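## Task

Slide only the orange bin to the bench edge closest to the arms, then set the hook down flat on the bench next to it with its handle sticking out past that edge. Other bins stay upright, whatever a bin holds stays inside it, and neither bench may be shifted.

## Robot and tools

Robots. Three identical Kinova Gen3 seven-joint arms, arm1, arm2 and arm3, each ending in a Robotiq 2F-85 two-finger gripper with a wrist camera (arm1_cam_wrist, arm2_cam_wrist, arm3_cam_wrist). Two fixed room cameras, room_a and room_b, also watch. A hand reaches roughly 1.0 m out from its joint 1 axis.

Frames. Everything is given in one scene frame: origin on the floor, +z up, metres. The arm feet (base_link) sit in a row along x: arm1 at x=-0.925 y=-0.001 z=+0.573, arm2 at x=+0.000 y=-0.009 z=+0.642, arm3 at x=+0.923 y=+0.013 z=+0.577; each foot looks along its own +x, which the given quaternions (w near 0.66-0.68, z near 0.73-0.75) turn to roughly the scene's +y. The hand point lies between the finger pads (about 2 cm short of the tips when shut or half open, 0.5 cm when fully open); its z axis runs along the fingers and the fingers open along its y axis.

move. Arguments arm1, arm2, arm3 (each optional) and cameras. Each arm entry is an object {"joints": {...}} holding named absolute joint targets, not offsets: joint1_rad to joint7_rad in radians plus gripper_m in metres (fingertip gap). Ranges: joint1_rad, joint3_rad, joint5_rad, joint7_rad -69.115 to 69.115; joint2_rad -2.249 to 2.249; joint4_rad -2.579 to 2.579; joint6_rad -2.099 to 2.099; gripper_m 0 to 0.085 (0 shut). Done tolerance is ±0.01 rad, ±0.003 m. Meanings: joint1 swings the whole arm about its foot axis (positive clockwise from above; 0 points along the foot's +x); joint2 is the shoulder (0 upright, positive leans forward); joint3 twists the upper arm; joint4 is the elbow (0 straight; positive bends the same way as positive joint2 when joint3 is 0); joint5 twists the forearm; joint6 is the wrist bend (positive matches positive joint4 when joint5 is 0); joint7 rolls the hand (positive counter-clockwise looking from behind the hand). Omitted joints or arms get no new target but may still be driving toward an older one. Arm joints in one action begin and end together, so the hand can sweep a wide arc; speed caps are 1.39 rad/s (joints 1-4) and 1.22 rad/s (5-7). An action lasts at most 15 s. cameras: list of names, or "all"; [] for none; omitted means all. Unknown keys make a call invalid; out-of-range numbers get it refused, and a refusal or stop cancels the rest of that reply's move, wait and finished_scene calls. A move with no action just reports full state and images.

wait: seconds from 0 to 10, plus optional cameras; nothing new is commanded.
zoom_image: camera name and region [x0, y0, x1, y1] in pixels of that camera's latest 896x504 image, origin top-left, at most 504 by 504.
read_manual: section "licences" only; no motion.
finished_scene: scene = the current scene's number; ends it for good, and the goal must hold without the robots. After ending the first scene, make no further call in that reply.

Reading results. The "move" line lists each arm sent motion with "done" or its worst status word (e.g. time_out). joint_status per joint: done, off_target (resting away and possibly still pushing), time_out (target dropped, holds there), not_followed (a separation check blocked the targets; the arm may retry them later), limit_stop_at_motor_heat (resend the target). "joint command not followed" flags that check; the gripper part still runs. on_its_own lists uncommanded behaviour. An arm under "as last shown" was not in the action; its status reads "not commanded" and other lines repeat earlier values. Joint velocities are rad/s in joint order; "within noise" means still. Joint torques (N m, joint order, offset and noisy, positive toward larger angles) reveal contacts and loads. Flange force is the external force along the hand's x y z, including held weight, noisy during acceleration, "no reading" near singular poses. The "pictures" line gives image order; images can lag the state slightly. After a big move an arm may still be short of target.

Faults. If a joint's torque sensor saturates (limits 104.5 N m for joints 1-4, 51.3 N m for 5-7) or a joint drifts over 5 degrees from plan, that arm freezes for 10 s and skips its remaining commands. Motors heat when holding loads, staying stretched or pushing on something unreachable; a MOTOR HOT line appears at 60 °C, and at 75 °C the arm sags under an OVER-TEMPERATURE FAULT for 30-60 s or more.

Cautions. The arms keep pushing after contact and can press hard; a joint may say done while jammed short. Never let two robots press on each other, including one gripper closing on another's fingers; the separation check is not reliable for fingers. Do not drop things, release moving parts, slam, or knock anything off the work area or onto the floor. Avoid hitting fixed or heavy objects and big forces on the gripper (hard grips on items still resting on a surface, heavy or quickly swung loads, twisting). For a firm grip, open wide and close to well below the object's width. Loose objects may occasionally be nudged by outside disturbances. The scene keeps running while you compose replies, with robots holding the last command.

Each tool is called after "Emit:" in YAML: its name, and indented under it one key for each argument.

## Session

Emit:
move:
  cameras: ["room_a","room_b"]

Emit:
zoom_image:
  camera: "room_a"
  region: [500, 170, 760, 400]

Scene clock: 0.00 s.
Joint torques (N m): no reading
Flange force (N): no reading
Joint velocities: within noise
arm1.joint_positions: joint1_rad=+0.603 joint2_rad=-0.399 joint3_rad=-0.041 joint4_rad=+1.662 joint5_rad=+0.010 joint6_rad=+2.038 joint7_rad=+1.045 gripper_m=+0.085
arm1.joint_status: not commanded
arm1.hand: x=-0.8659 y=+0.0675 z=+1.0332 quat_wxyz=(+0.045, +0.296, -0.952, +0.068) (m; scene frame)
arm2.joint_positions: joint1_rad=-0.207 joint2_rad=-0.330 joint3_rad=+0.021 joint4_rad=+1.370 joint5_rad=+0.011 joint6_rad=+2.054 joint7_rad=+0.801 gripper_m=+0.085
arm2.joint_status: not commanded
arm2.hand: x=-0.0213 y=+0.1506 z=+1.1708 quat_wxyz=(-0.005, +0.529, -0.848, -0.015) (m; scene frame)
arm3.joint_positions: joint1_rad=+0.198 joint2_rad=-0.202 joint3_rad=-0.085 joint4_rad=+1.627 joint5_rad=-0.103 joint6_rad=+1.830 joint7_rad=+0.908 gripper_m=+0.085
arm3.joint_status: not commanded
arm3.hand: x=+0.9275 y=+0.2057 z=+1.0109 quat_wxyz=(+0.070, +0.427, -0.901, +0.031) (m; scene frame)
pictures: room_a, room_b

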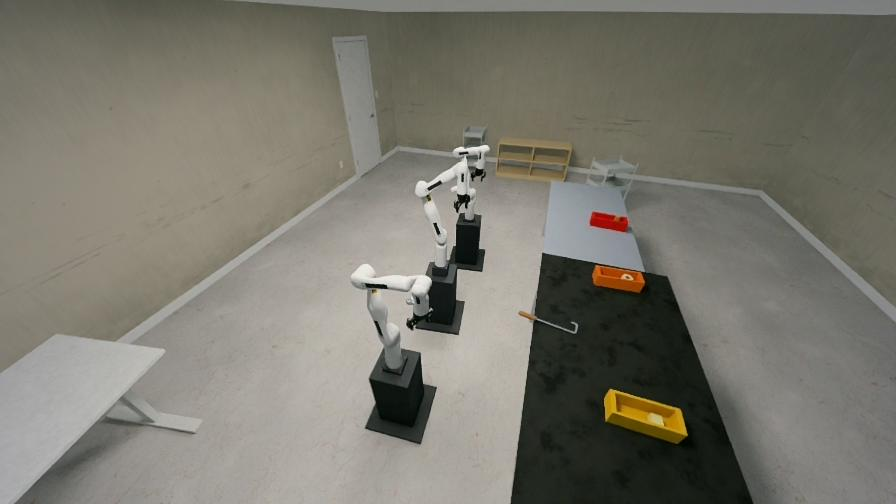

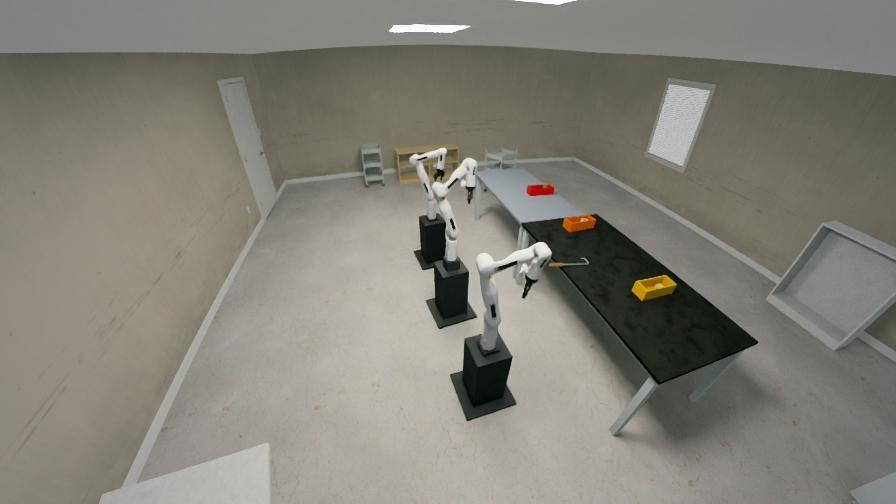

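Scaled by 1.938 from the camera's 896x504 image, which has a finer 1280x720 frame.

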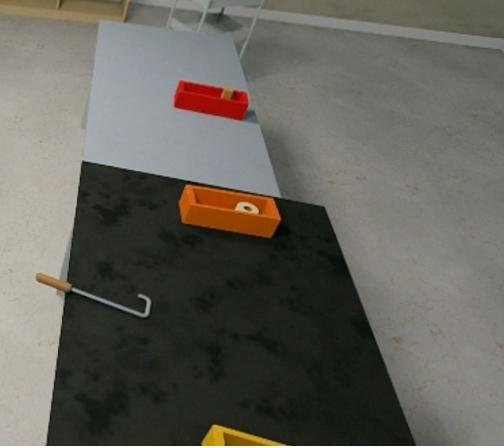

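Emit:
move:
  arm2: {"joints":{"joint1_rad":0.13,"joint2_rad":-0.3,"joint3_rad":0,"joint4_rad":1.6,"joint5_rad":0,"joint6_rad":0.9,"joint7_rad":-1.571}}
  cameras: ["arm2_cam_wrist"]

Emit:
move:
  arm2: {"joints":{"joint1_rad":0.65,"joint2_rad":0.2,"joint4_rad":1.3,"joint6_rad":0.95}}
  cameras: ["arm2_cam_wrist"]

Scene clock: 4.97 s.
Joint torques (N m): arm1=[-0.57 0.17 -0.23 -8.02 -0.24 0.75 -0.09] | arm2=[-1.59 -3.65 0.4 -12.78 -0.19 -2.36 0.18] | arm3=[0.76 -4.25 1.23 -8.48 -0.09 0.62 -0.13]
Flange force (N): arm1=[-0.2 -1.3 0.3] | arm2=[-9.6 -4.4 -0.9] | arm3=[2.2 2.7 1.6]
move: arm2 done
Joint velocities: within noise
arm1, arm3: as last shown
arm2.joint_positions: joint1_rad=+0.130 joint2_rad=-0.300 joint3_rad=+0.000 joint4_rad=+1.600 joint5_rad=+0.000 joint6_rad=+0.900 joint7_rad=-1.571 gripper_m=+0.085
arm2.joint_status: all done
arm2.hand: x=+0.0211 y=+0.4305 z=+1.2232 quat_wxyz=(+0.315, -0.631, -0.634, -0.317) (m; scene frame)
pictures: arm2_cam_wrist

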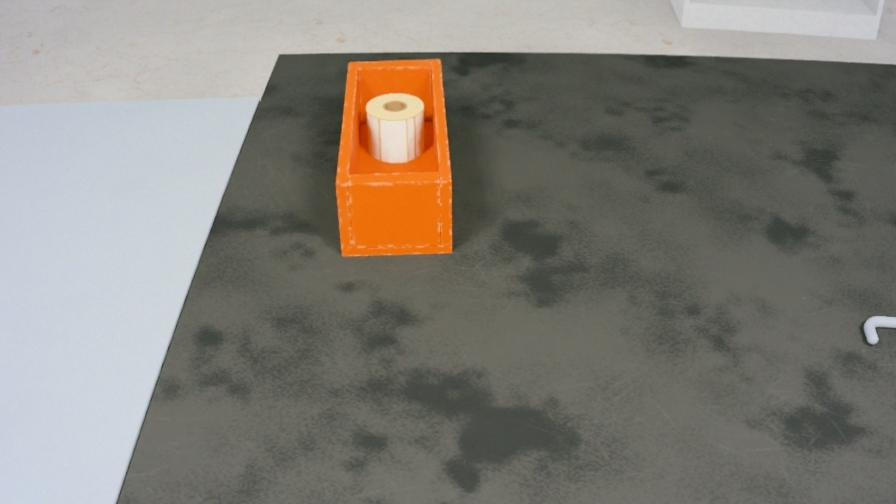

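Scene clock: 6.80 s.
Joint torques (N m): arm1=[-0.55 0.16 -0.14 -8.02 -0.21 0.8 -0.07] | arm2=[-1.5 -13.11 0.65 -12.6 -0.19 -1.84 0.18] | arm3=[0.83 -4.28 1.21 -8.44 -0.1 0.59 -0.15]
Flange force (N): arm1=[-0.2 -0.9 0.5] | arm2=[-12.1 2.2 -1.8] | arm3=[2.1 2.7 1.4]
move: arm2 done
Joint velocities: within noise
arm1, arm3: as last shown
arm2.joint_positions: joint1_rad=+0.650 joint2_rad=+0.200 joint3_rad=+0.000 joint4_rad=+1.300 joint5_rad=+0.000 joint6_rad=+0.950 joint7_rad=-1.571 gripper_m=+0.085
arm2.joint_status: all done
arm2.hand: x=+0.3141 y=+0.5040 z=+1.1154 quat_wxyz=(+0.163, -0.814, -0.476, -0.291) (m; scene frame)
pictures: arm2_cam_wrist

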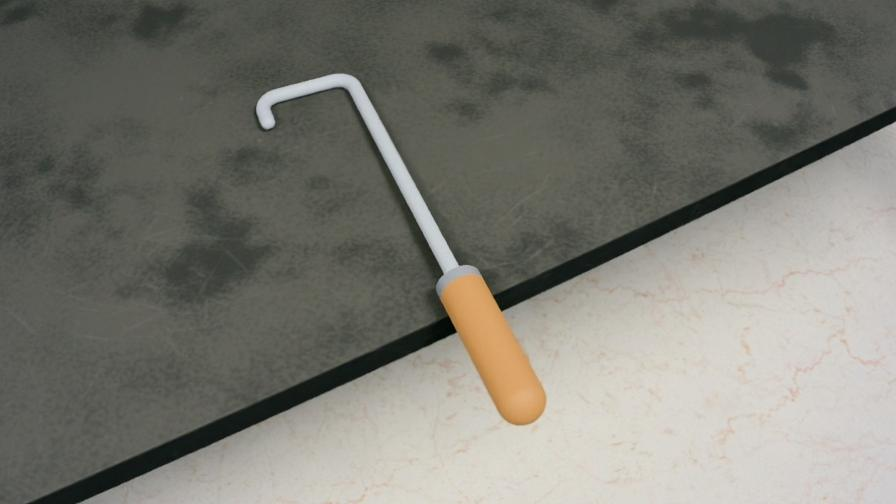

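Emit:
move:
  arm2: {"joints":{"joint1_rad":1.016,"joint2_rad":1.2072,"joint4_rad":1.5219,"joint5_rad":0.7907,"joint6_rad":-1.289,"joint7_rad":-1.86}}
  cameras: ["arm2_cam_wrist"]

Scene clock: 17.23 s.
Joint torques (N m): arm1=[-0.5 0.15 -0.24 -8.02 -0.25 0.8 -0.04] | arm2=[-1.27 -22.27 -0.82 -7.52 -1.01 -2.8 0.14] | arm3=[0.78 -4.27 1.19 -8.49 -0.07 0.6 -0.15]
Flange force (N): arm1=[-0.3 -1.2 0.5] | arm2=[7.6 -4.7 -8.2] | arm3=[2.1 2.6 1.6]
move: arm2 done
Joint velocities: within noise
arm1, arm3: as last shown
arm2.joint_positions: joint1_rad=+1.016 joint2_rad=+1.207 joint3_rad=+0.000 joint4_rad=+1.522 joint5_rad=+0.791 joint6_rad=-1.289 joint7_rad=-1.860 gripper_m=+0.085
arm2.joint_status: all done
arm2.hand: x=+0.4575 y=+0.6124 z=+0.7862 quat_wxyz=(+0.465, -0.530, -0.468, -0.533) (m; scene frame)
pictures: arm2_cam_wrist

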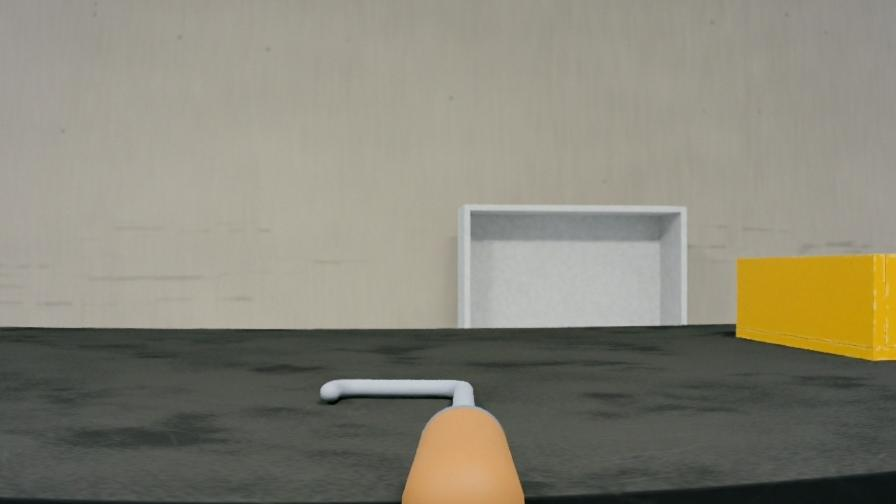

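Emit:
move:
  arm2: {"joints":{"joint1_rad":0.91,"joint2_rad":1.3011,"joint4_rad":1.2154,"joint5_rad":0.7393,"joint6_rad":-1.0941,"joint7_rad":-1.979}}
  cameras: ["arm2_cam_wrist"]

Emit:
move:
  arm2: {"joints":{"gripper_m":0.012}}
  cameras: ["arm2_cam_wrist"]

Scene clock: 20.63 s.
Joint torques (N m): arm1=[-0.54 0.15 -0.27 -8.02 -0.25 0.77 -0.11] | arm2=[-1.2 -24.67 -0.62 -9.22 -1.27 -2.7 0.16] | arm3=[0.76 -4.3 1.24 -8.48 -0.09 0.6 -0.14]
Flange force (N): arm1=[-0.4 -1.4 0.4] | arm2=[7.4 -5.1 -10.2] | arm3=[2.1 2.8 1.5]
move: arm2 done
Joint velocities: within noise
arm1, arm3: as last shown
arm2.joint_positions: joint1_rad=+0.910 joint2_rad=+1.301 joint3_rad=+0.000 joint4_rad=+1.215 joint5_rad=+0.739 joint6_rad=-1.094 joint7_rad=-1.979 gripper_m=+0.085
arm2.joint_status: all done
arm2.hand: x=+0.4728 y=+0.7045 z=+0.7792 quat_wxyz=(+0.463, -0.533, -0.467, -0.533) (m; scene frame)
pictures: arm2_cam_wrist

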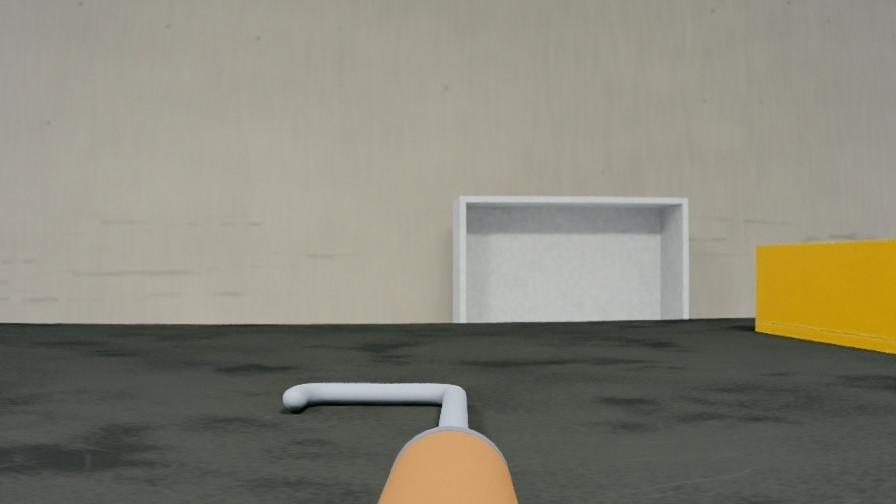

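Scene clock: 21.67 s.
Joint torques (N m): arm1=[-0.52 0.2 -0.17 -8.01 -0.21 0.76 -0.11] | arm2=[-1.09 -24.66 -0.63 -9.37 -1.25 -2.65 0.17] | arm3=[0.79 -4.28 1.22 -8.45 -0.13 0.63 -0.14]
Flange force (N): arm1=[-0.1 -1.2 0.4] | arm2=[7.6 -5.7 -10.7] | arm3=[2.0 2.7 1.5]
move: arm2 off_target
Joint velocities: within noise
arm1, arm3: as last shown
arm2.joint_positions: joint1_rad=+0.910 joint2_rad=+1.301 joint3_rad=+0.000 joint4_rad=+1.215 joint5_rad=+0.739 joint6_rad=-1.094 joint7_rad=-1.979 gripper_m=+0.028
arm2.joint_status: gripper_m off_target (ended at +0.028, target +0.012)
arm2.hand: x=+0.4727 y=+0.7046 z=+0.7791 quat_wxyz=(+0.463, -0.533, -0.467, -0.533) (m; scene frame)
pictures: arm2_cam_wrist

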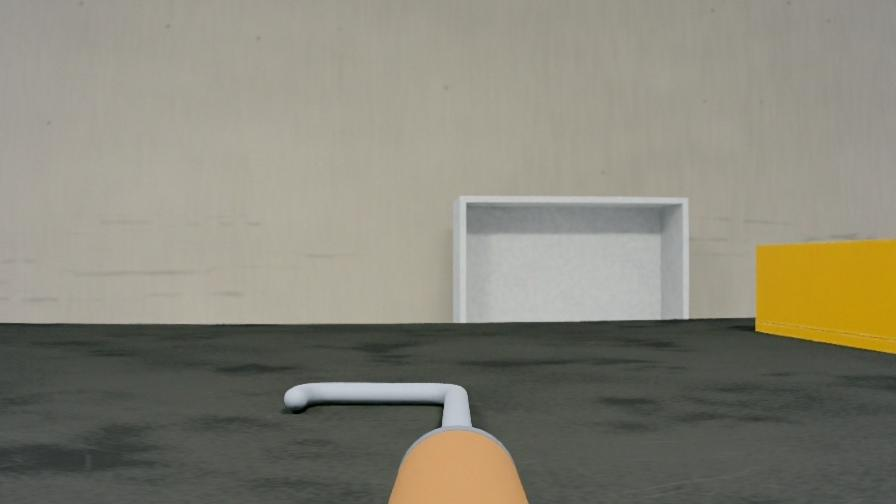

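Emit:
move:
  arm2: {"joints":{"joint2_rad":1.1}}
  cameras: []

Emit:
move:
  arm2: {"joints":{"joint1_rad":0.0677,"joint2_rad":0.5182,"joint4_rad":2.0016,"joint5_rad":0,"joint6_rad":-0.9656,"joint7_rad":0}}
  cameras: ["arm2_cam_wrist"]

Emit:
move:
  arm2: {"joints":{"joint1_rad":0.0843,"joint2_rad":1.0334,"joint4_rad":1.0396,"joint6_rad":-0.5188}}
  cameras: ["arm2_cam_wrist","room_a","room_b"]

Emit:
zoom_image:
  camera: "room_a"
  region: [500, 210, 690, 330]

Emit:
zoom_image:
  camera: "room_b"
  region: [500, 180, 640, 270]

Scene clock: 30.20 s.
Joint torques (N m): arm1=[-0.5 0.15 -0.2 -8.02 -0.19 0.82 -0.05] | arm2=[-1.13 -28.32 -1.54 -12.89 -2.33 -4.11 0.11] | arm3=[0.72 -4.28 1.23 -8.46 -0.1 0.62 -0.16]
Flange force (N): arm1=[-0.2 -0.9 0.5] | arm2=[3.7 -5.7 -10.8] | arm3=[2.0 2.7 1.5]
move: arm2 done
Joint velocities: within noise
arm1, arm3: as last shown
arm2.joint_positions: joint1_rad=+0.910 joint2_rad=+1.100 joint3_rad=+0.000 joint4_rad=+1.215 joint5_rad=+0.739 joint6_rad=-1.094 joint7_rad=-1.979 gripper_m=+0.028
arm2.joint_status: all done
arm2.hand: x=+0.4796 y=+0.7150 z=+0.9494 quat_wxyz=(+0.467, -0.459, -0.460, -0.600) (m; scene frame)
pictures: none
No camera images: "cameras" was empty.

Scene clock: 32.80 s.
Joint torques (N m): arm1=[-0.52 0.13 -0.13 -8.04 -0.2 0.81 -0.1] | arm2=[-1.48 -19.57 0.78 -12.36 -0.29 -4.81 0.11] | arm3=[0.75 -4.29 1.21 -8.48 -0.07 0.63 -0.14]
Flange force (N): arm1=[-0.2 -0.9 0.5] | arm2=[-4.3 -0.5 -9.1] | arm3=[2.1 2.7 1.6]
move: arm2 done
Joint velocities: within noise
arm1, arm3: as last shown
arm2.joint_positions: joint1_rad=+0.068 joint2_rad=+0.518 joint3_rad=+0.000 joint4_rad=+2.002 joint5_rad=+0.000 joint6_rad=-0.966 joint7_rad=+0.000 gripper_m=+0.028
arm2.joint_status: all done
arm2.hand: x=-0.0226 y=+0.7001 z=+1.0310 quat_wxyz=(+0.022, +0.024, -0.707, -0.707) (m; scene frame)
pictures: arm2_cam_wrist

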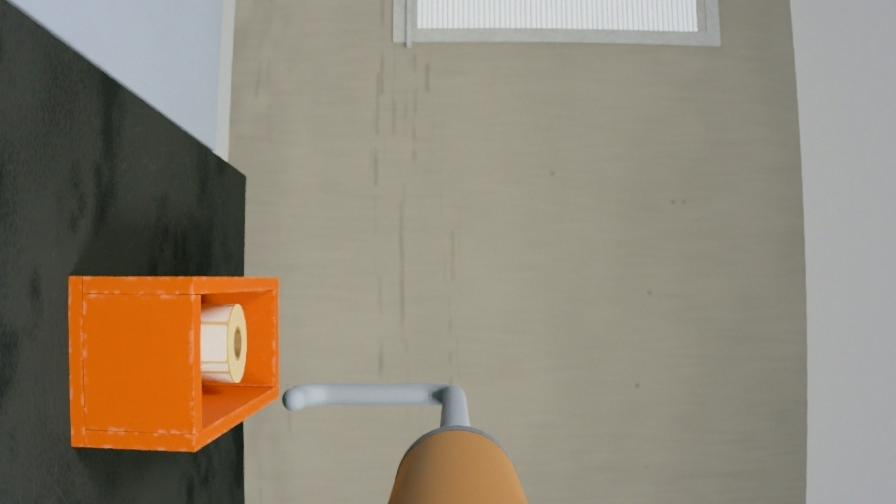

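Scene clock: 35.17 s.
Joint torques (N m): arm1=[-0.52 0.22 -0.18 -8 -0.18 0.79 -0.05] | arm2=[-1.42 -30.17 0.89 -15.29 -0.28 -4.82 0.11] | arm3=[0.75 -4.3 1.21 -8.48 -0.1 0.61 -0.15]
Flange force (N): arm1=[0.0 -1.0 0.4] | arm2=[-4.1 -1.0 -15.1] | arm3=[2.0 2.7 1.6]
move: arm2 done
Joint velocities: within noise
arm1.joint_positions: joint1_rad=+0.603 joint2_rad=-0.399 joint3_rad=-0.041 joint4_rad=+1.662 joint5_rad=+0.010 joint6_rad=+2.038 joint7_rad=+1.045 gripper_m=+0.085
arm1.joint_status: not commanded
arm1.hand: x=-0.8659 y=+0.0675 z=+1.0332 quat_wxyz=(+0.045, +0.296, -0.952, +0.068) (m; scene frame)
arm2.joint_positions: joint1_rad=+0.084 joint2_rad=+1.033 joint3_rad=+0.000 joint4_rad=+1.040 joint5_rad=+0.000 joint6_rad=-0.519 joint7_rad=+0.000 gripper_m=+0.028
arm2.joint_status: all done
arm2.hand: x=-0.0225 y=+0.9448 z=+0.9812 quat_wxyz=(+0.016, +0.018, -0.707, -0.707) (m; scene frame)
arm3.joint_positions: joint1_rad=+0.198 joint2_rad=-0.202 joint3_rad=-0.085 joint4_rad=+1.627 joint5_rad=-0.103 joint6_rad=+1.830 joint7_rad=+0.908 gripper_m=+0.085
arm3.joint_status: not commanded
arm3.hand: x=+0.9275 y=+0.2057 z=+1.0109 quat_wxyz=(+0.070, +0.427, -0.901, +0.031) (m; scene frame)
pictures: arm2_cam_wrist, room_a, room_b

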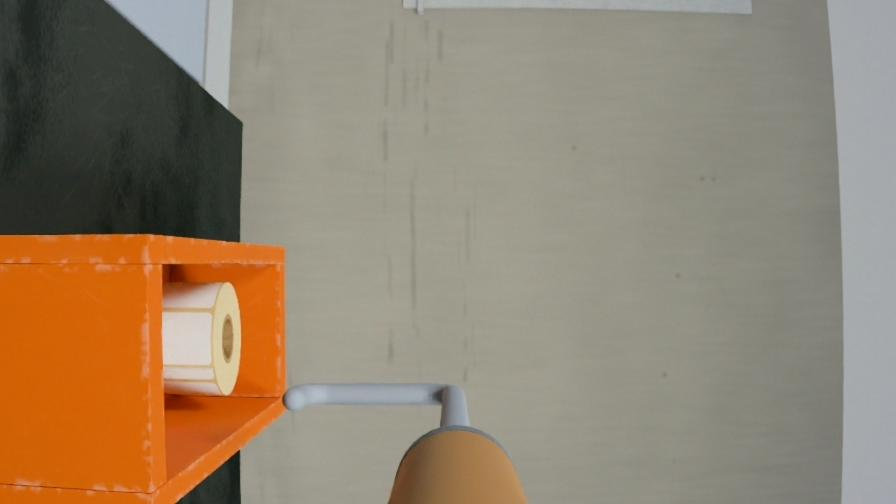

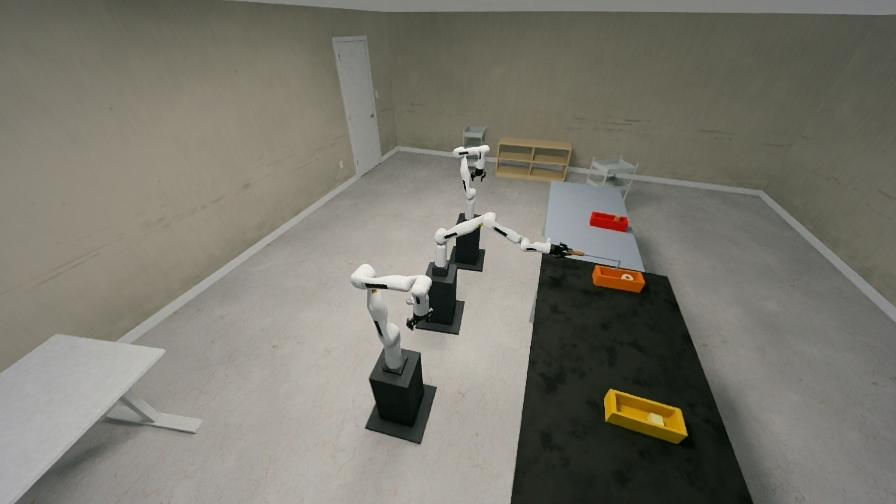

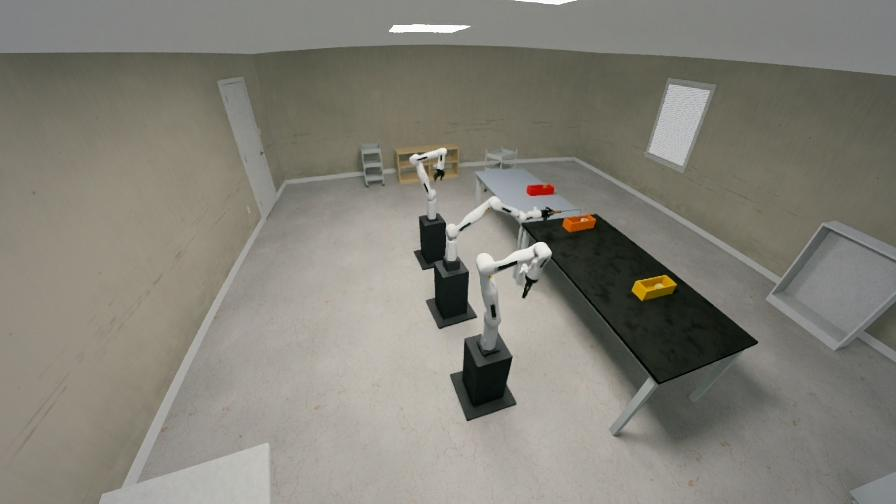

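Scaled by 2.653 from the camera's 896x504 image, which has a finer 1280x720 frame.

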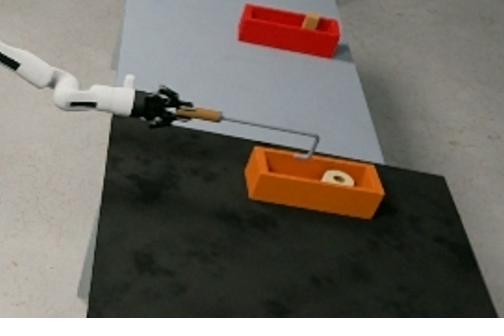

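Scaled by 3.600 from the camera's 896x504 image, which has a finer 1280x720 frame.

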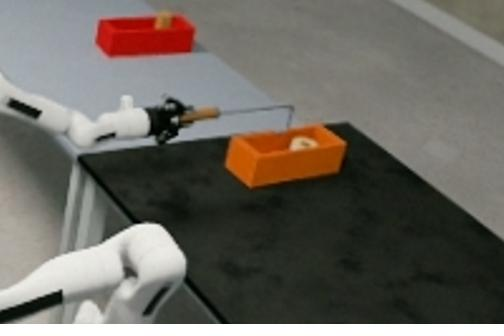

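Emit:
move:
  arm2: {"joints":{"joint1_rad":0.0763,"joint2_rad":1.0983,"joint4_rad":0.8903,"joint6_rad":-0.4344}}
  cameras: ["arm2_cam_wrist","room_a"]

Emit:
zoom_image:
  camera: "room_a"
  region: [500, 210, 690, 330]

Scene clock: 43.47 s.
Joint torques (N m): arm1=[-0.55 0.1 -0.23 -8.01 -0.26 0.83 -0.1] | arm2=[-1.44 -31.16 0.94 -15.74 -0.29 -4.8 0.11] | arm3=[0.82 -4.29 1.2 -8.44 -0.09 0.6 -0.14]
Flange force (N): arm1=[-0.5 -1.2 0.5] | arm2=[-4.4 -1.3 -18.1] | arm3=[2.0 2.7 1.4]
move: arm2 done
Joint velocities: within noise
arm1, arm3: as last shown
arm2.joint_positions: joint1_rad=+0.076 joint2_rad=+1.098 joint3_rad=+0.000 joint4_rad=+0.890 joint5_rad=+0.000 joint6_rad=-0.434 joint7_rad=+0.000 gripper_m=+0.028
arm2.joint_status: all done
arm2.hand: x=-0.0315 y=+0.9695 z=+0.9806 quat_wxyz=(+0.019, +0.021, -0.707, -0.707) (m; scene frame)
pictures: arm2_cam_wrist, room_a

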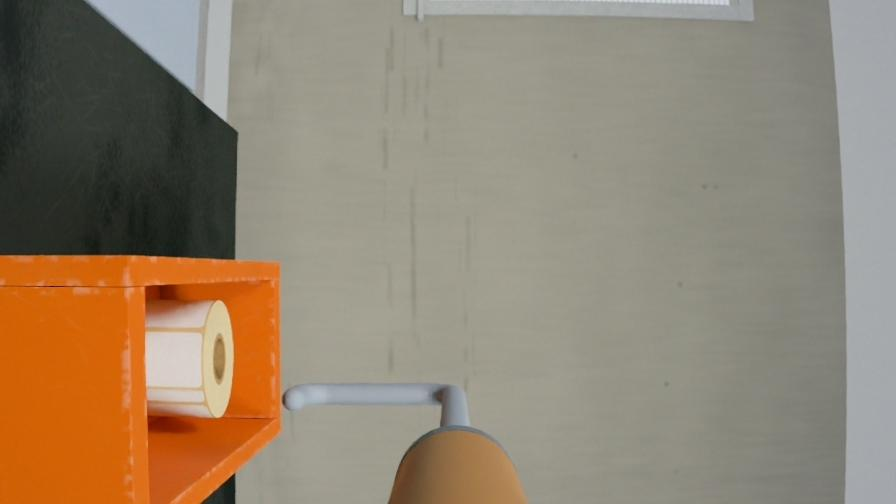

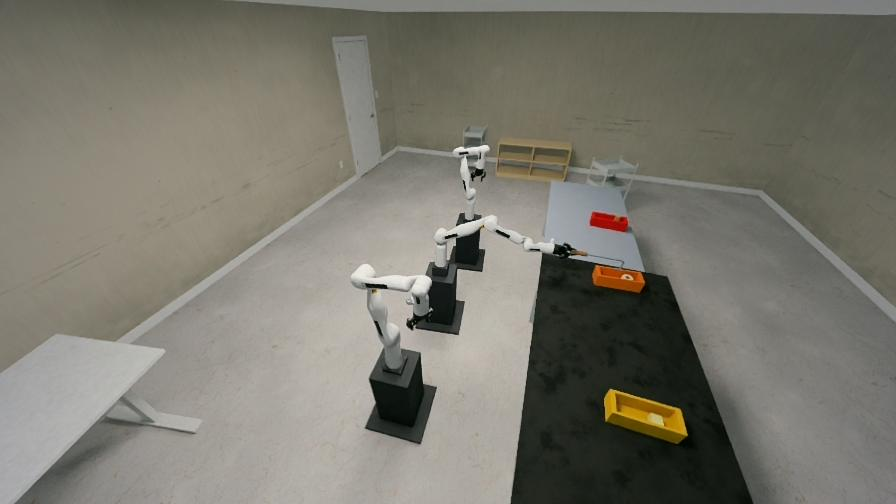

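Scaled by 2.653 from the camera's 896x504 image, which has a finer 1280x720 frame.

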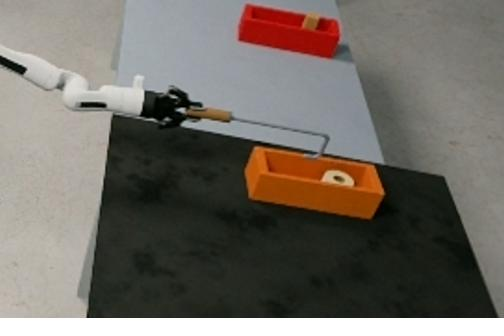

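Emit:
move:
  arm2: {"joints":{"joint2_rad":1.2535,"joint4_rad":0.8902,"joint6_rad":-0.5895}}
  cameras: ["arm2_cam_wrist","room_a"]

Emit:
zoom_image:
  camera: "room_a"
  region: [500, 210, 690, 330]

Scene clock: 48.67 s.
Joint torques (N m): arm1=[-0.45 0.16 -0.15 -8.06 -0.22 0.81 -0.1] | arm2=[-1.42 -31.61 0.93 -14.95 -0.26 -4.85 0.11] | arm3=[0.77 -4.28 1.24 -8.47 -0.08 0.61 -0.12]
Flange force (N): arm1=[-0.2 -1.0 0.6] | arm2=[-3.2 1.6 -17.3] | arm3=[2.2 2.8 1.5]
move: arm2 done
Joint velocities: within noise
arm1, arm3: as last shown
arm2.joint_positions: joint1_rad=+0.076 joint2_rad=+1.253 joint3_rad=+0.000 joint4_rad=+0.890 joint5_rad=+0.000 joint6_rad=-0.589 joint7_rad=+0.000 gripper_m=+0.028
arm2.joint_status: all done
arm2.hand: x=-0.0312 y=+0.9698 z=+0.8776 quat_wxyz=(+0.019, +0.021, -0.707, -0.707) (m; scene frame)
pictures: arm2_cam_wrist, room_a

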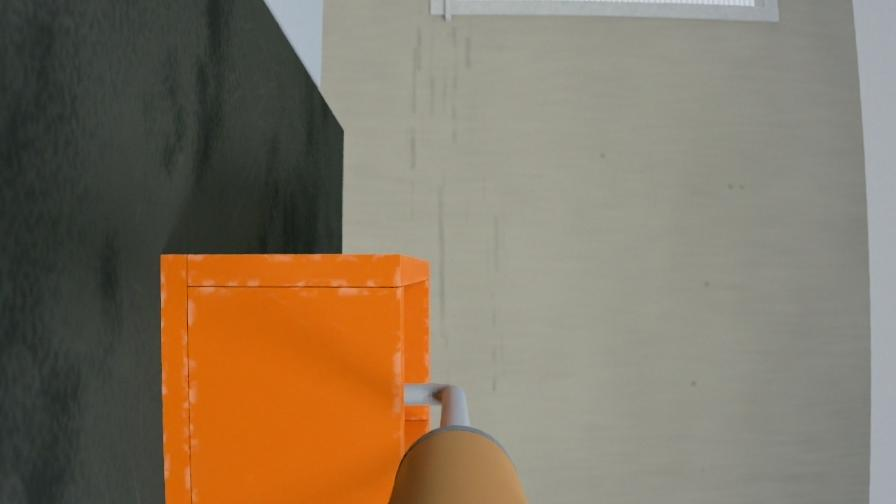

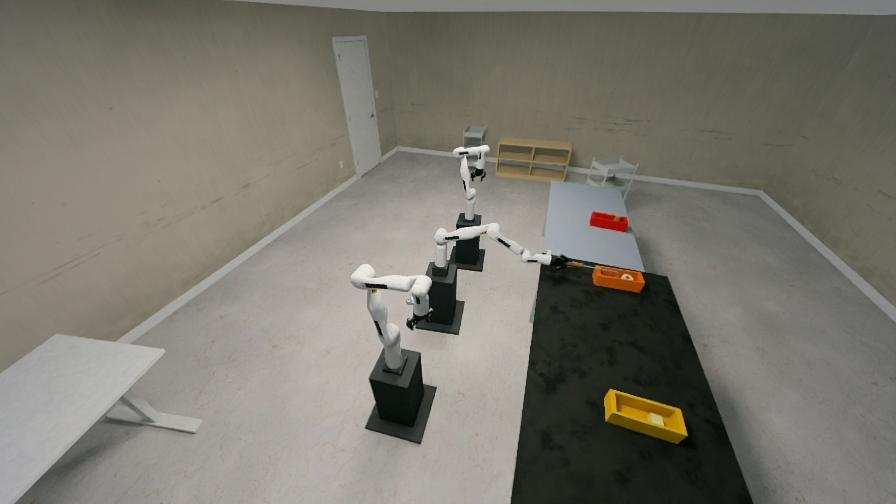

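Scaled by 2.653 from the camera's 896x504 image, which has a finer 1280x720 frame.

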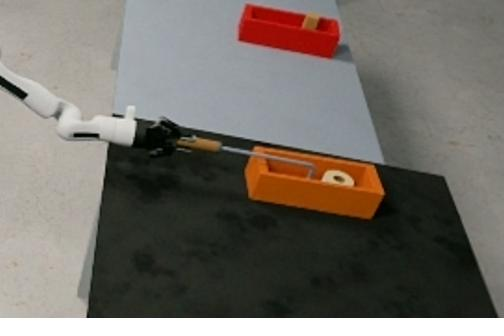

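Emit:
move:
  arm2: {"joints":{"joint1_rad":0.0686,"joint2_rad":1.0359,"joint4_rad":1.4844,"joint6_rad":-0.9661}}
  cameras: ["arm2_cam_wrist","room_a"]

Emit:
move:
  arm2: {"joints":{"joint1_rad":0.0583,"joint2_rad":0.9123,"joint4_rad":1.9315,"joint6_rad":-1.2896}}
  cameras: []

Emit:
move:
  arm2: {"joints":{"joint1_rad":0.0468,"joint2_rad":0.8755,"joint4_rad":2.2601,"joint6_rad":-1.5814}}
  cameras: ["arm2_cam_wrist","room_a"]

Scene clock: 52.77 s.
Joint torques (N m): arm1=[-0.48 0.18 -0.26 -8 -0.25 0.78 -0.1] | arm2=[-1.48 -27.54 0.89 -12.4 -0.24 -5.02 0.1] | arm3=[0.72 -4.22 1.2 -8.45 -0.08 0.59 -0.13]
Flange force (N): arm1=[-0.4 -1.4 0.4] | arm2=[-3.1 1.4 -9.8] | arm3=[2.1 2.6 1.4]
move: arm2 done
Joint velocities: within noise
arm1, arm3: as last shown
arm2.joint_positions: joint1_rad=+0.069 joint2_rad=+1.036 joint3_rad=+0.000 joint4_rad=+1.484 joint5_rad=+0.000 joint6_rad=-0.966 joint7_rad=+0.000 gripper_m=+0.028
arm2.joint_status: all done
arm2.hand: x=-0.0310 y=+0.8508 z=+0.8774 quat_wxyz=(+0.021, +0.024, -0.707, -0.707) (m; scene frame)
pictures: arm2_cam_wrist, room_a

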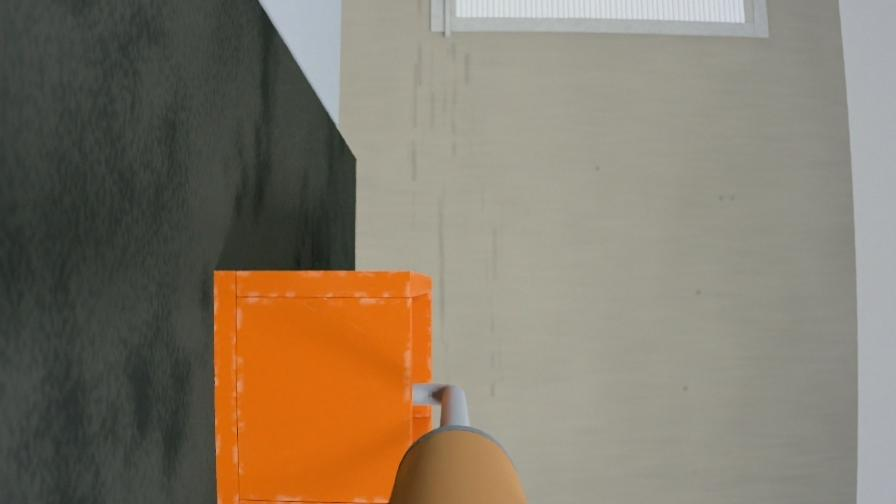

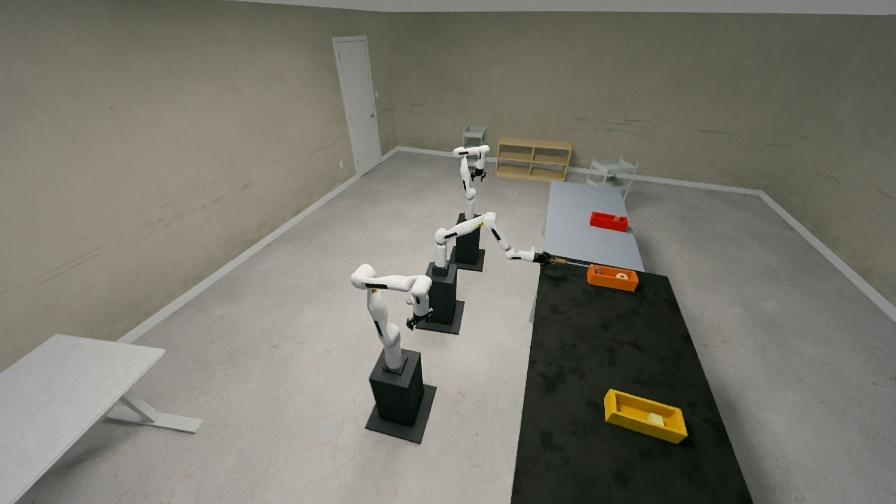

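Scene clock: 54.50 s.
Joint torques (N m): arm1=[-0.56 0.14 -0.19 -8.03 -0.19 0.8 -0.04] | arm2=[-1.56 -23.17 0.81 -9.39 -0.23 -4.95 0.09] | arm3=[0.8 -4.24 1.2 -8.49 -0.09 0.61 -0.15]
Flange force (N): arm1=[-0.2 -0.9 0.5] | arm2=[-3.2 2.2 -7.2] | arm3=[2.1 2.6 1.6]
move: arm2 done
Joint velocities: within noise
arm1, arm3: as last shown
arm2.joint_positions: joint1_rad=+0.058 joint2_rad=+0.912 joint3_rad=+0.000 joint4_rad=+1.931 joint5_rad=+0.000 joint6_rad=-1.290 joint7_rad=+0.000 gripper_m=+0.028
arm2.joint_status: all done
arm2.hand: x=-0.0309 y=+0.7308 z=+0.8774 quat_wxyz=(+0.025, +0.028, -0.706, -0.707) (m; scene frame)
pictures: none
No camera images: "cameras" was empty.

Scene clock: 56.03 s.
Joint torques (N m): arm1=[-0.59 0.18 -0.2 -8.02 -0.24 0.84 -0.05] | arm2=[-1.55 -19.74 0.75 -6.42 -0.22 -4.91 0.1] | arm3=[0.76 -4.27 1.22 -8.46 -0.1 0.59 -0.15]
Flange force (N): arm1=[-0.3 -1.0 0.6] | arm2=[-3.5 3.5 -5.2] | arm3=[2.1 2.7 1.5]
move: arm2 done
Joint velocities: within noise
arm1, arm3: as last shown
arm2.joint_positions: joint1_rad=+0.047 joint2_rad=+0.876 joint3_rad=+0.000 joint4_rad=+2.260 joint5_rad=+0.000 joint6_rad=-1.581 joint7_rad=+0.000 gripper_m=+0.028
arm2.joint_status: all done
arm2.hand: x=-0.0308 y=+0.6307 z=+0.8773 quat_wxyz=(+0.029, +0.032, -0.706, -0.707) (m; scene frame)
pictures: arm2_cam_wrist, room_a

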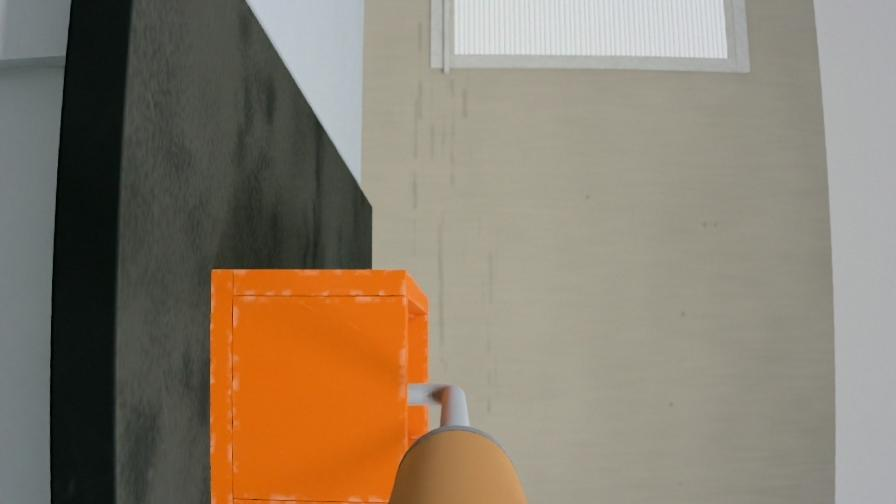

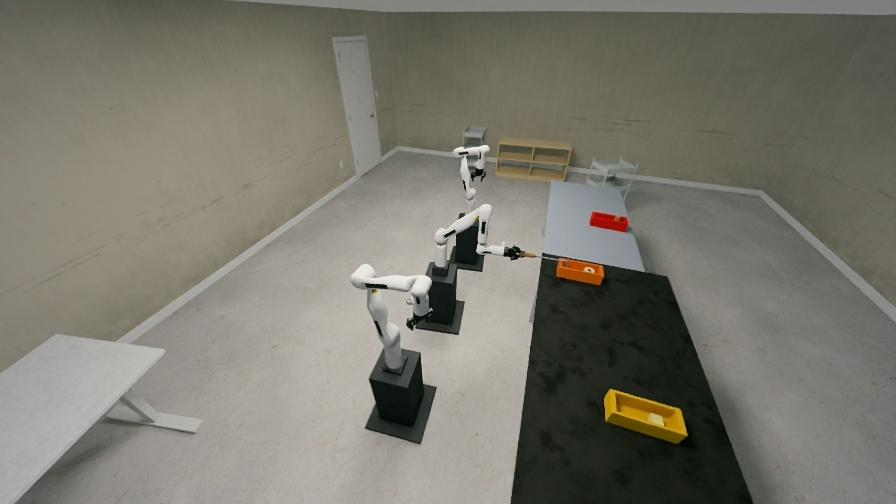

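Emit:
move:
  arm2: {"joints":{"joint1_rad":0.0328,"joint2_rad":0.3348,"joint4_rad":2.4674,"joint6_rad":-0.998}}
  cameras: ["arm2_cam_wrist","room_a"]

Emit:
zoom_image:
  camera: "room_a"
  region: [500, 210, 690, 330]

Scene clock: 60.80 s.
Joint torques (N m): arm1=[-0.53 0.12 -0.19 -8.01 -0.21 0.76 -0.06] | arm2=[-1.6 -13.06 0.6 -8.93 -0.25 -4.25 0.1] | arm3=[0.71 -4.29 1.19 -8.45 -0.06 0.63 -0.14]
Flange force (N): arm1=[-0.2 -1.0 0.3] | arm2=[-6.3 -0.1 -6.9] | arm3=[2.0 2.7 1.5]
move: arm2 done
Joint velocities: within noise
arm1, arm3: as last shown
arm2.joint_positions: joint1_rad=+0.033 joint2_rad=+0.335 joint3_rad=+0.000 joint4_rad=+2.467 joint5_rad=+0.000 joint6_rad=-0.998 joint7_rad=+0.000 gripper_m=+0.028
arm2.joint_status: all done
arm2.hand: x=-0.0310 y=+0.5414 z=+0.9473 quat_wxyz=(+0.029, +0.040, -0.789, -0.613) (m; scene frame)
pictures: arm2_cam_wrist, room_a

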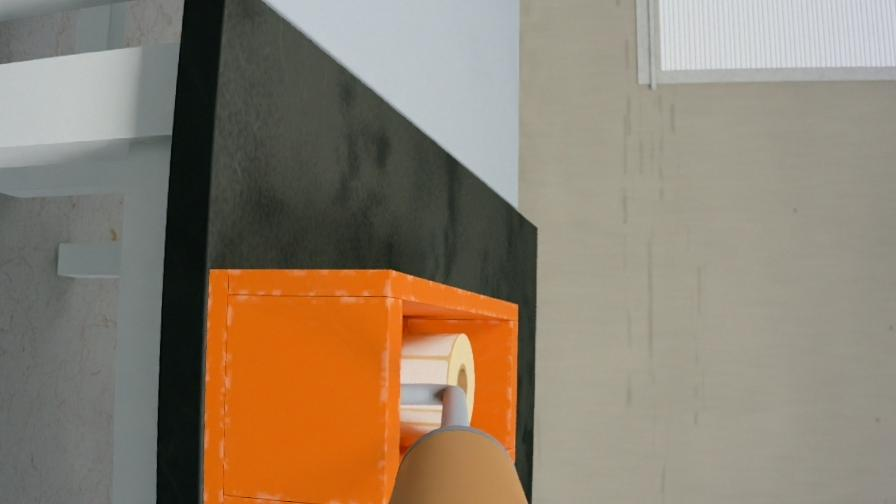

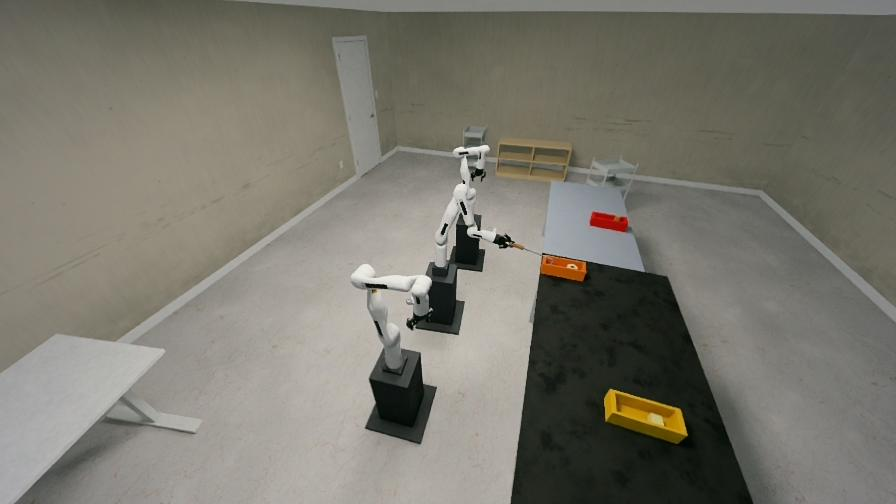

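Scaled by 2.653 from the camera's 896x504 image, which has a finer 1280x720 frame.

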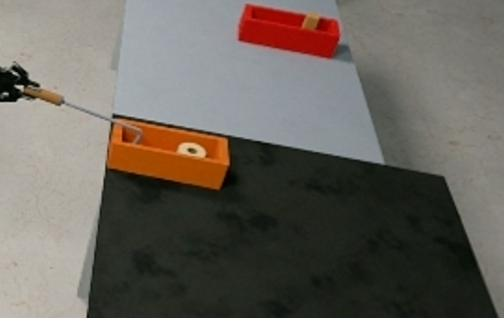

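Emit:
move:
  arm2: {"joints":{"joint2_rad":0.3604,"joint4_rad":2.4077,"joint6_rad":-0.9639}}
  cameras: []

Emit:
move:
  arm2: {"joints":{"joint2_rad":-0.0038,"joint4_rad":2.1449,"joint6_rad":-0.3369}}
  cameras: ["arm2_cam_wrist"]

Emit:
move:
  arm2: {"joints":{"joint1_rad":0.2794,"joint2_rad":0.7698,"joint4_rad":2.0007,"joint6_rad":-1.2155,"joint7_rad":-1.571}}
  cameras: []

Emit:
move:
  arm2: {"joints":{"joint2_rad":1.1178,"joint4_rad":1.9326,"joint6_rad":-1.4954}}
  cameras: ["arm2_cam_wrist"]

Scene clock: 64.67 s.
Joint torques (N m): arm1=[-0.53 0.19 -0.2 -7.97 -0.22 0.77 -0.06] | arm2=[-1.59 -14.21 0.7 -10 -0.27 -4.61 0.13] | arm3=[0.75 -4.26 1.24 -8.45 -0.09 0.63 -0.15]
Flange force (N): arm1=[-0.2 -1.1 0.2] | arm2=[-6.0 -1.1 -8.0] | arm3=[2.1 2.7 1.5]
move: arm2 done
Joint velocities: within noise
arm1, arm3: as last shown
arm2.joint_positions: joint1_rad=+0.033 joint2_rad=+0.360 joint3_rad=+0.000 joint4_rad=+2.408 joint5_rad=+0.000 joint6_rad=-0.964 joint7_rad=+0.000 gripper_m=+0.028
arm2.joint_status: all done
arm2.hand: x=-0.0330 y=+0.5614 z=+0.9471 quat_wxyz=(+0.029, +0.040, -0.789, -0.613) (m; scene frame)
pictures: none
No camera images: "cameras" was empty.

Scene clock: 66.30 s.
Joint torques (N m): arm1=[-0.54 0.16 -0.2 -8.05 -0.23 0.81 -0.05] | arm2=[-1.55 -11.52 0.49 -14.84 -0.27 -4.68 0.13] | arm3=[0.75 -4.3 1.23 -8.47 -0.09 0.59 -0.13]
Flange force (N): arm1=[-0.2 -1.0 0.6] | arm2=no reading | arm3=[2.1 2.8 1.5]
move: arm2 done
Joint velocities: within noise
arm1.joint_positions: joint1_rad=+0.603 joint2_rad=-0.399 joint3_rad=-0.041 joint4_rad=+1.662 joint5_rad=+0.010 joint6_rad=+2.038 joint7_rad=+1.045 gripper_m=+0.085
arm1.joint_status: not commanded
arm1.hand: x=-0.8659 y=+0.0675 z=+1.0332 quat_wxyz=(+0.045, +0.296, -0.952, +0.068) (m; scene frame)
arm2.joint_positions: joint1_rad=+0.033 joint2_rad=-0.004 joint3_rad=+0.000 joint4_rad=+2.145 joint5_rad=+0.000 joint6_rad=-0.337 joint7_rad=+0.000 gripper_m=+0.028
arm2.joint_status: all done
arm2.hand: x=-0.0337 y=+0.5638 z=+1.0970 quat_wxyz=(+0.029, +0.040, -0.789, -0.613) (m; scene frame)
arm3.joint_positions: joint1_rad=+0.198 joint2_rad=-0.202 joint3_rad=-0.085 joint4_rad=+1.627 joint5_rad=-0.103 joint6_rad=+1.830 joint7_rad=+0.908 gripper_m=+0.085
arm3.joint_status: not commanded
arm3.hand: x=+0.9275 y=+0.2057 z=+1.0109 quat_wxyz=(+0.070, +0.427, -0.901, +0.031) (m; scene frame)
pictures: arm2_cam_wrist

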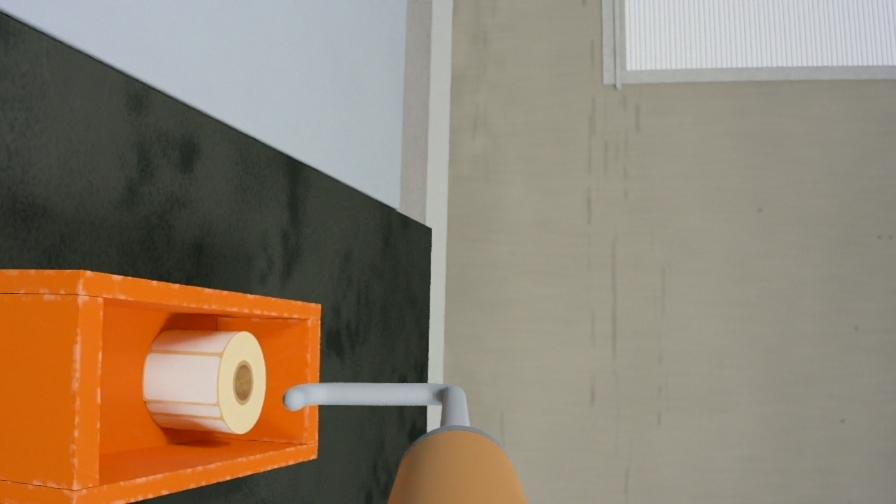

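Scene clock: 68.63 s.
Joint torques (N m): arm1=[-0.53 0.21 -0.13 -8.02 -0.23 0.78 -0.04] | arm2=[-1.42 -21.59 0.87 -10.16 -0.26 -4.79 0.08] | arm3=[0.76 -4.27 1.24 -8.45 -0.07 0.62 -0.14]
Flange force (N): arm1=[0.0 -0.9 0.5] | arm2=[1.7 3.4 -8.3] | arm3=[2.1 2.8 1.5]
move: arm2 done
Joint velocities: within noise
arm1, arm3: as last shown
arm2.joint_positions: joint1_rad=+0.279 joint2_rad=+0.770 joint3_rad=+0.000 joint4_rad=+2.001 joint5_rad=+0.000 joint6_rad=-1.215 joint7_rad=-1.571 gripper_m=+0.028
arm2.joint_status: all done
arm2.hand: x=+0.1283 y=+0.7023 z=+0.9306 quat_wxyz=(+0.460, -0.534, -0.464, -0.537) (m; scene frame)
pictures: none
No camera images: "cameras" was empty.

Scene clock: 70.20 s.
Joint torques (N m): arm1=[-0.54 0.14 -0.22 -8.06 -0.25 0.76 -0.04] | arm2=[-1.39 -23.02 0.97 -7.39 -0.27 -4.8 0.11] | arm3=[0.78 -4.25 1.24 -8.45 -0.09 0.63 -0.15]
Flange force (N): arm1=[-0.2 -1.1 0.5] | arm2=[4.3 2.6 -6.5] | arm3=[2.1 2.7 1.5]
move: arm2 done
Joint velocities: within noise
arm1, arm3: as last shown
arm2.joint_positions: joint1_rad=+0.279 joint2_rad=+1.118 joint3_rad=+0.000 joint4_rad=+1.933 joint5_rad=+0.000 joint6_rad=-1.495 joint7_rad=-1.571 gripper_m=+0.028
arm2.joint_status: all done
arm2.hand: x=+0.1290 y=+0.7002 z=+0.7926 quat_wxyz=(+0.460, -0.534, -0.464, -0.537) (m; scene frame)
pictures: arm2_cam_wrist

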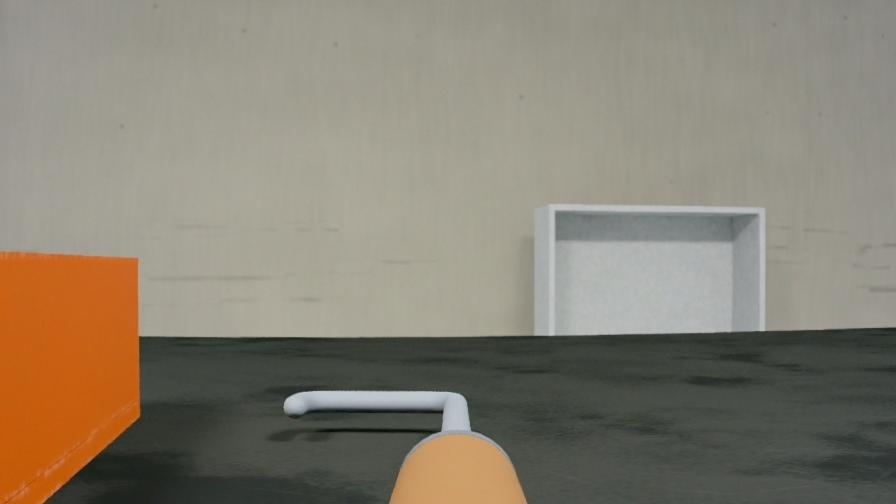

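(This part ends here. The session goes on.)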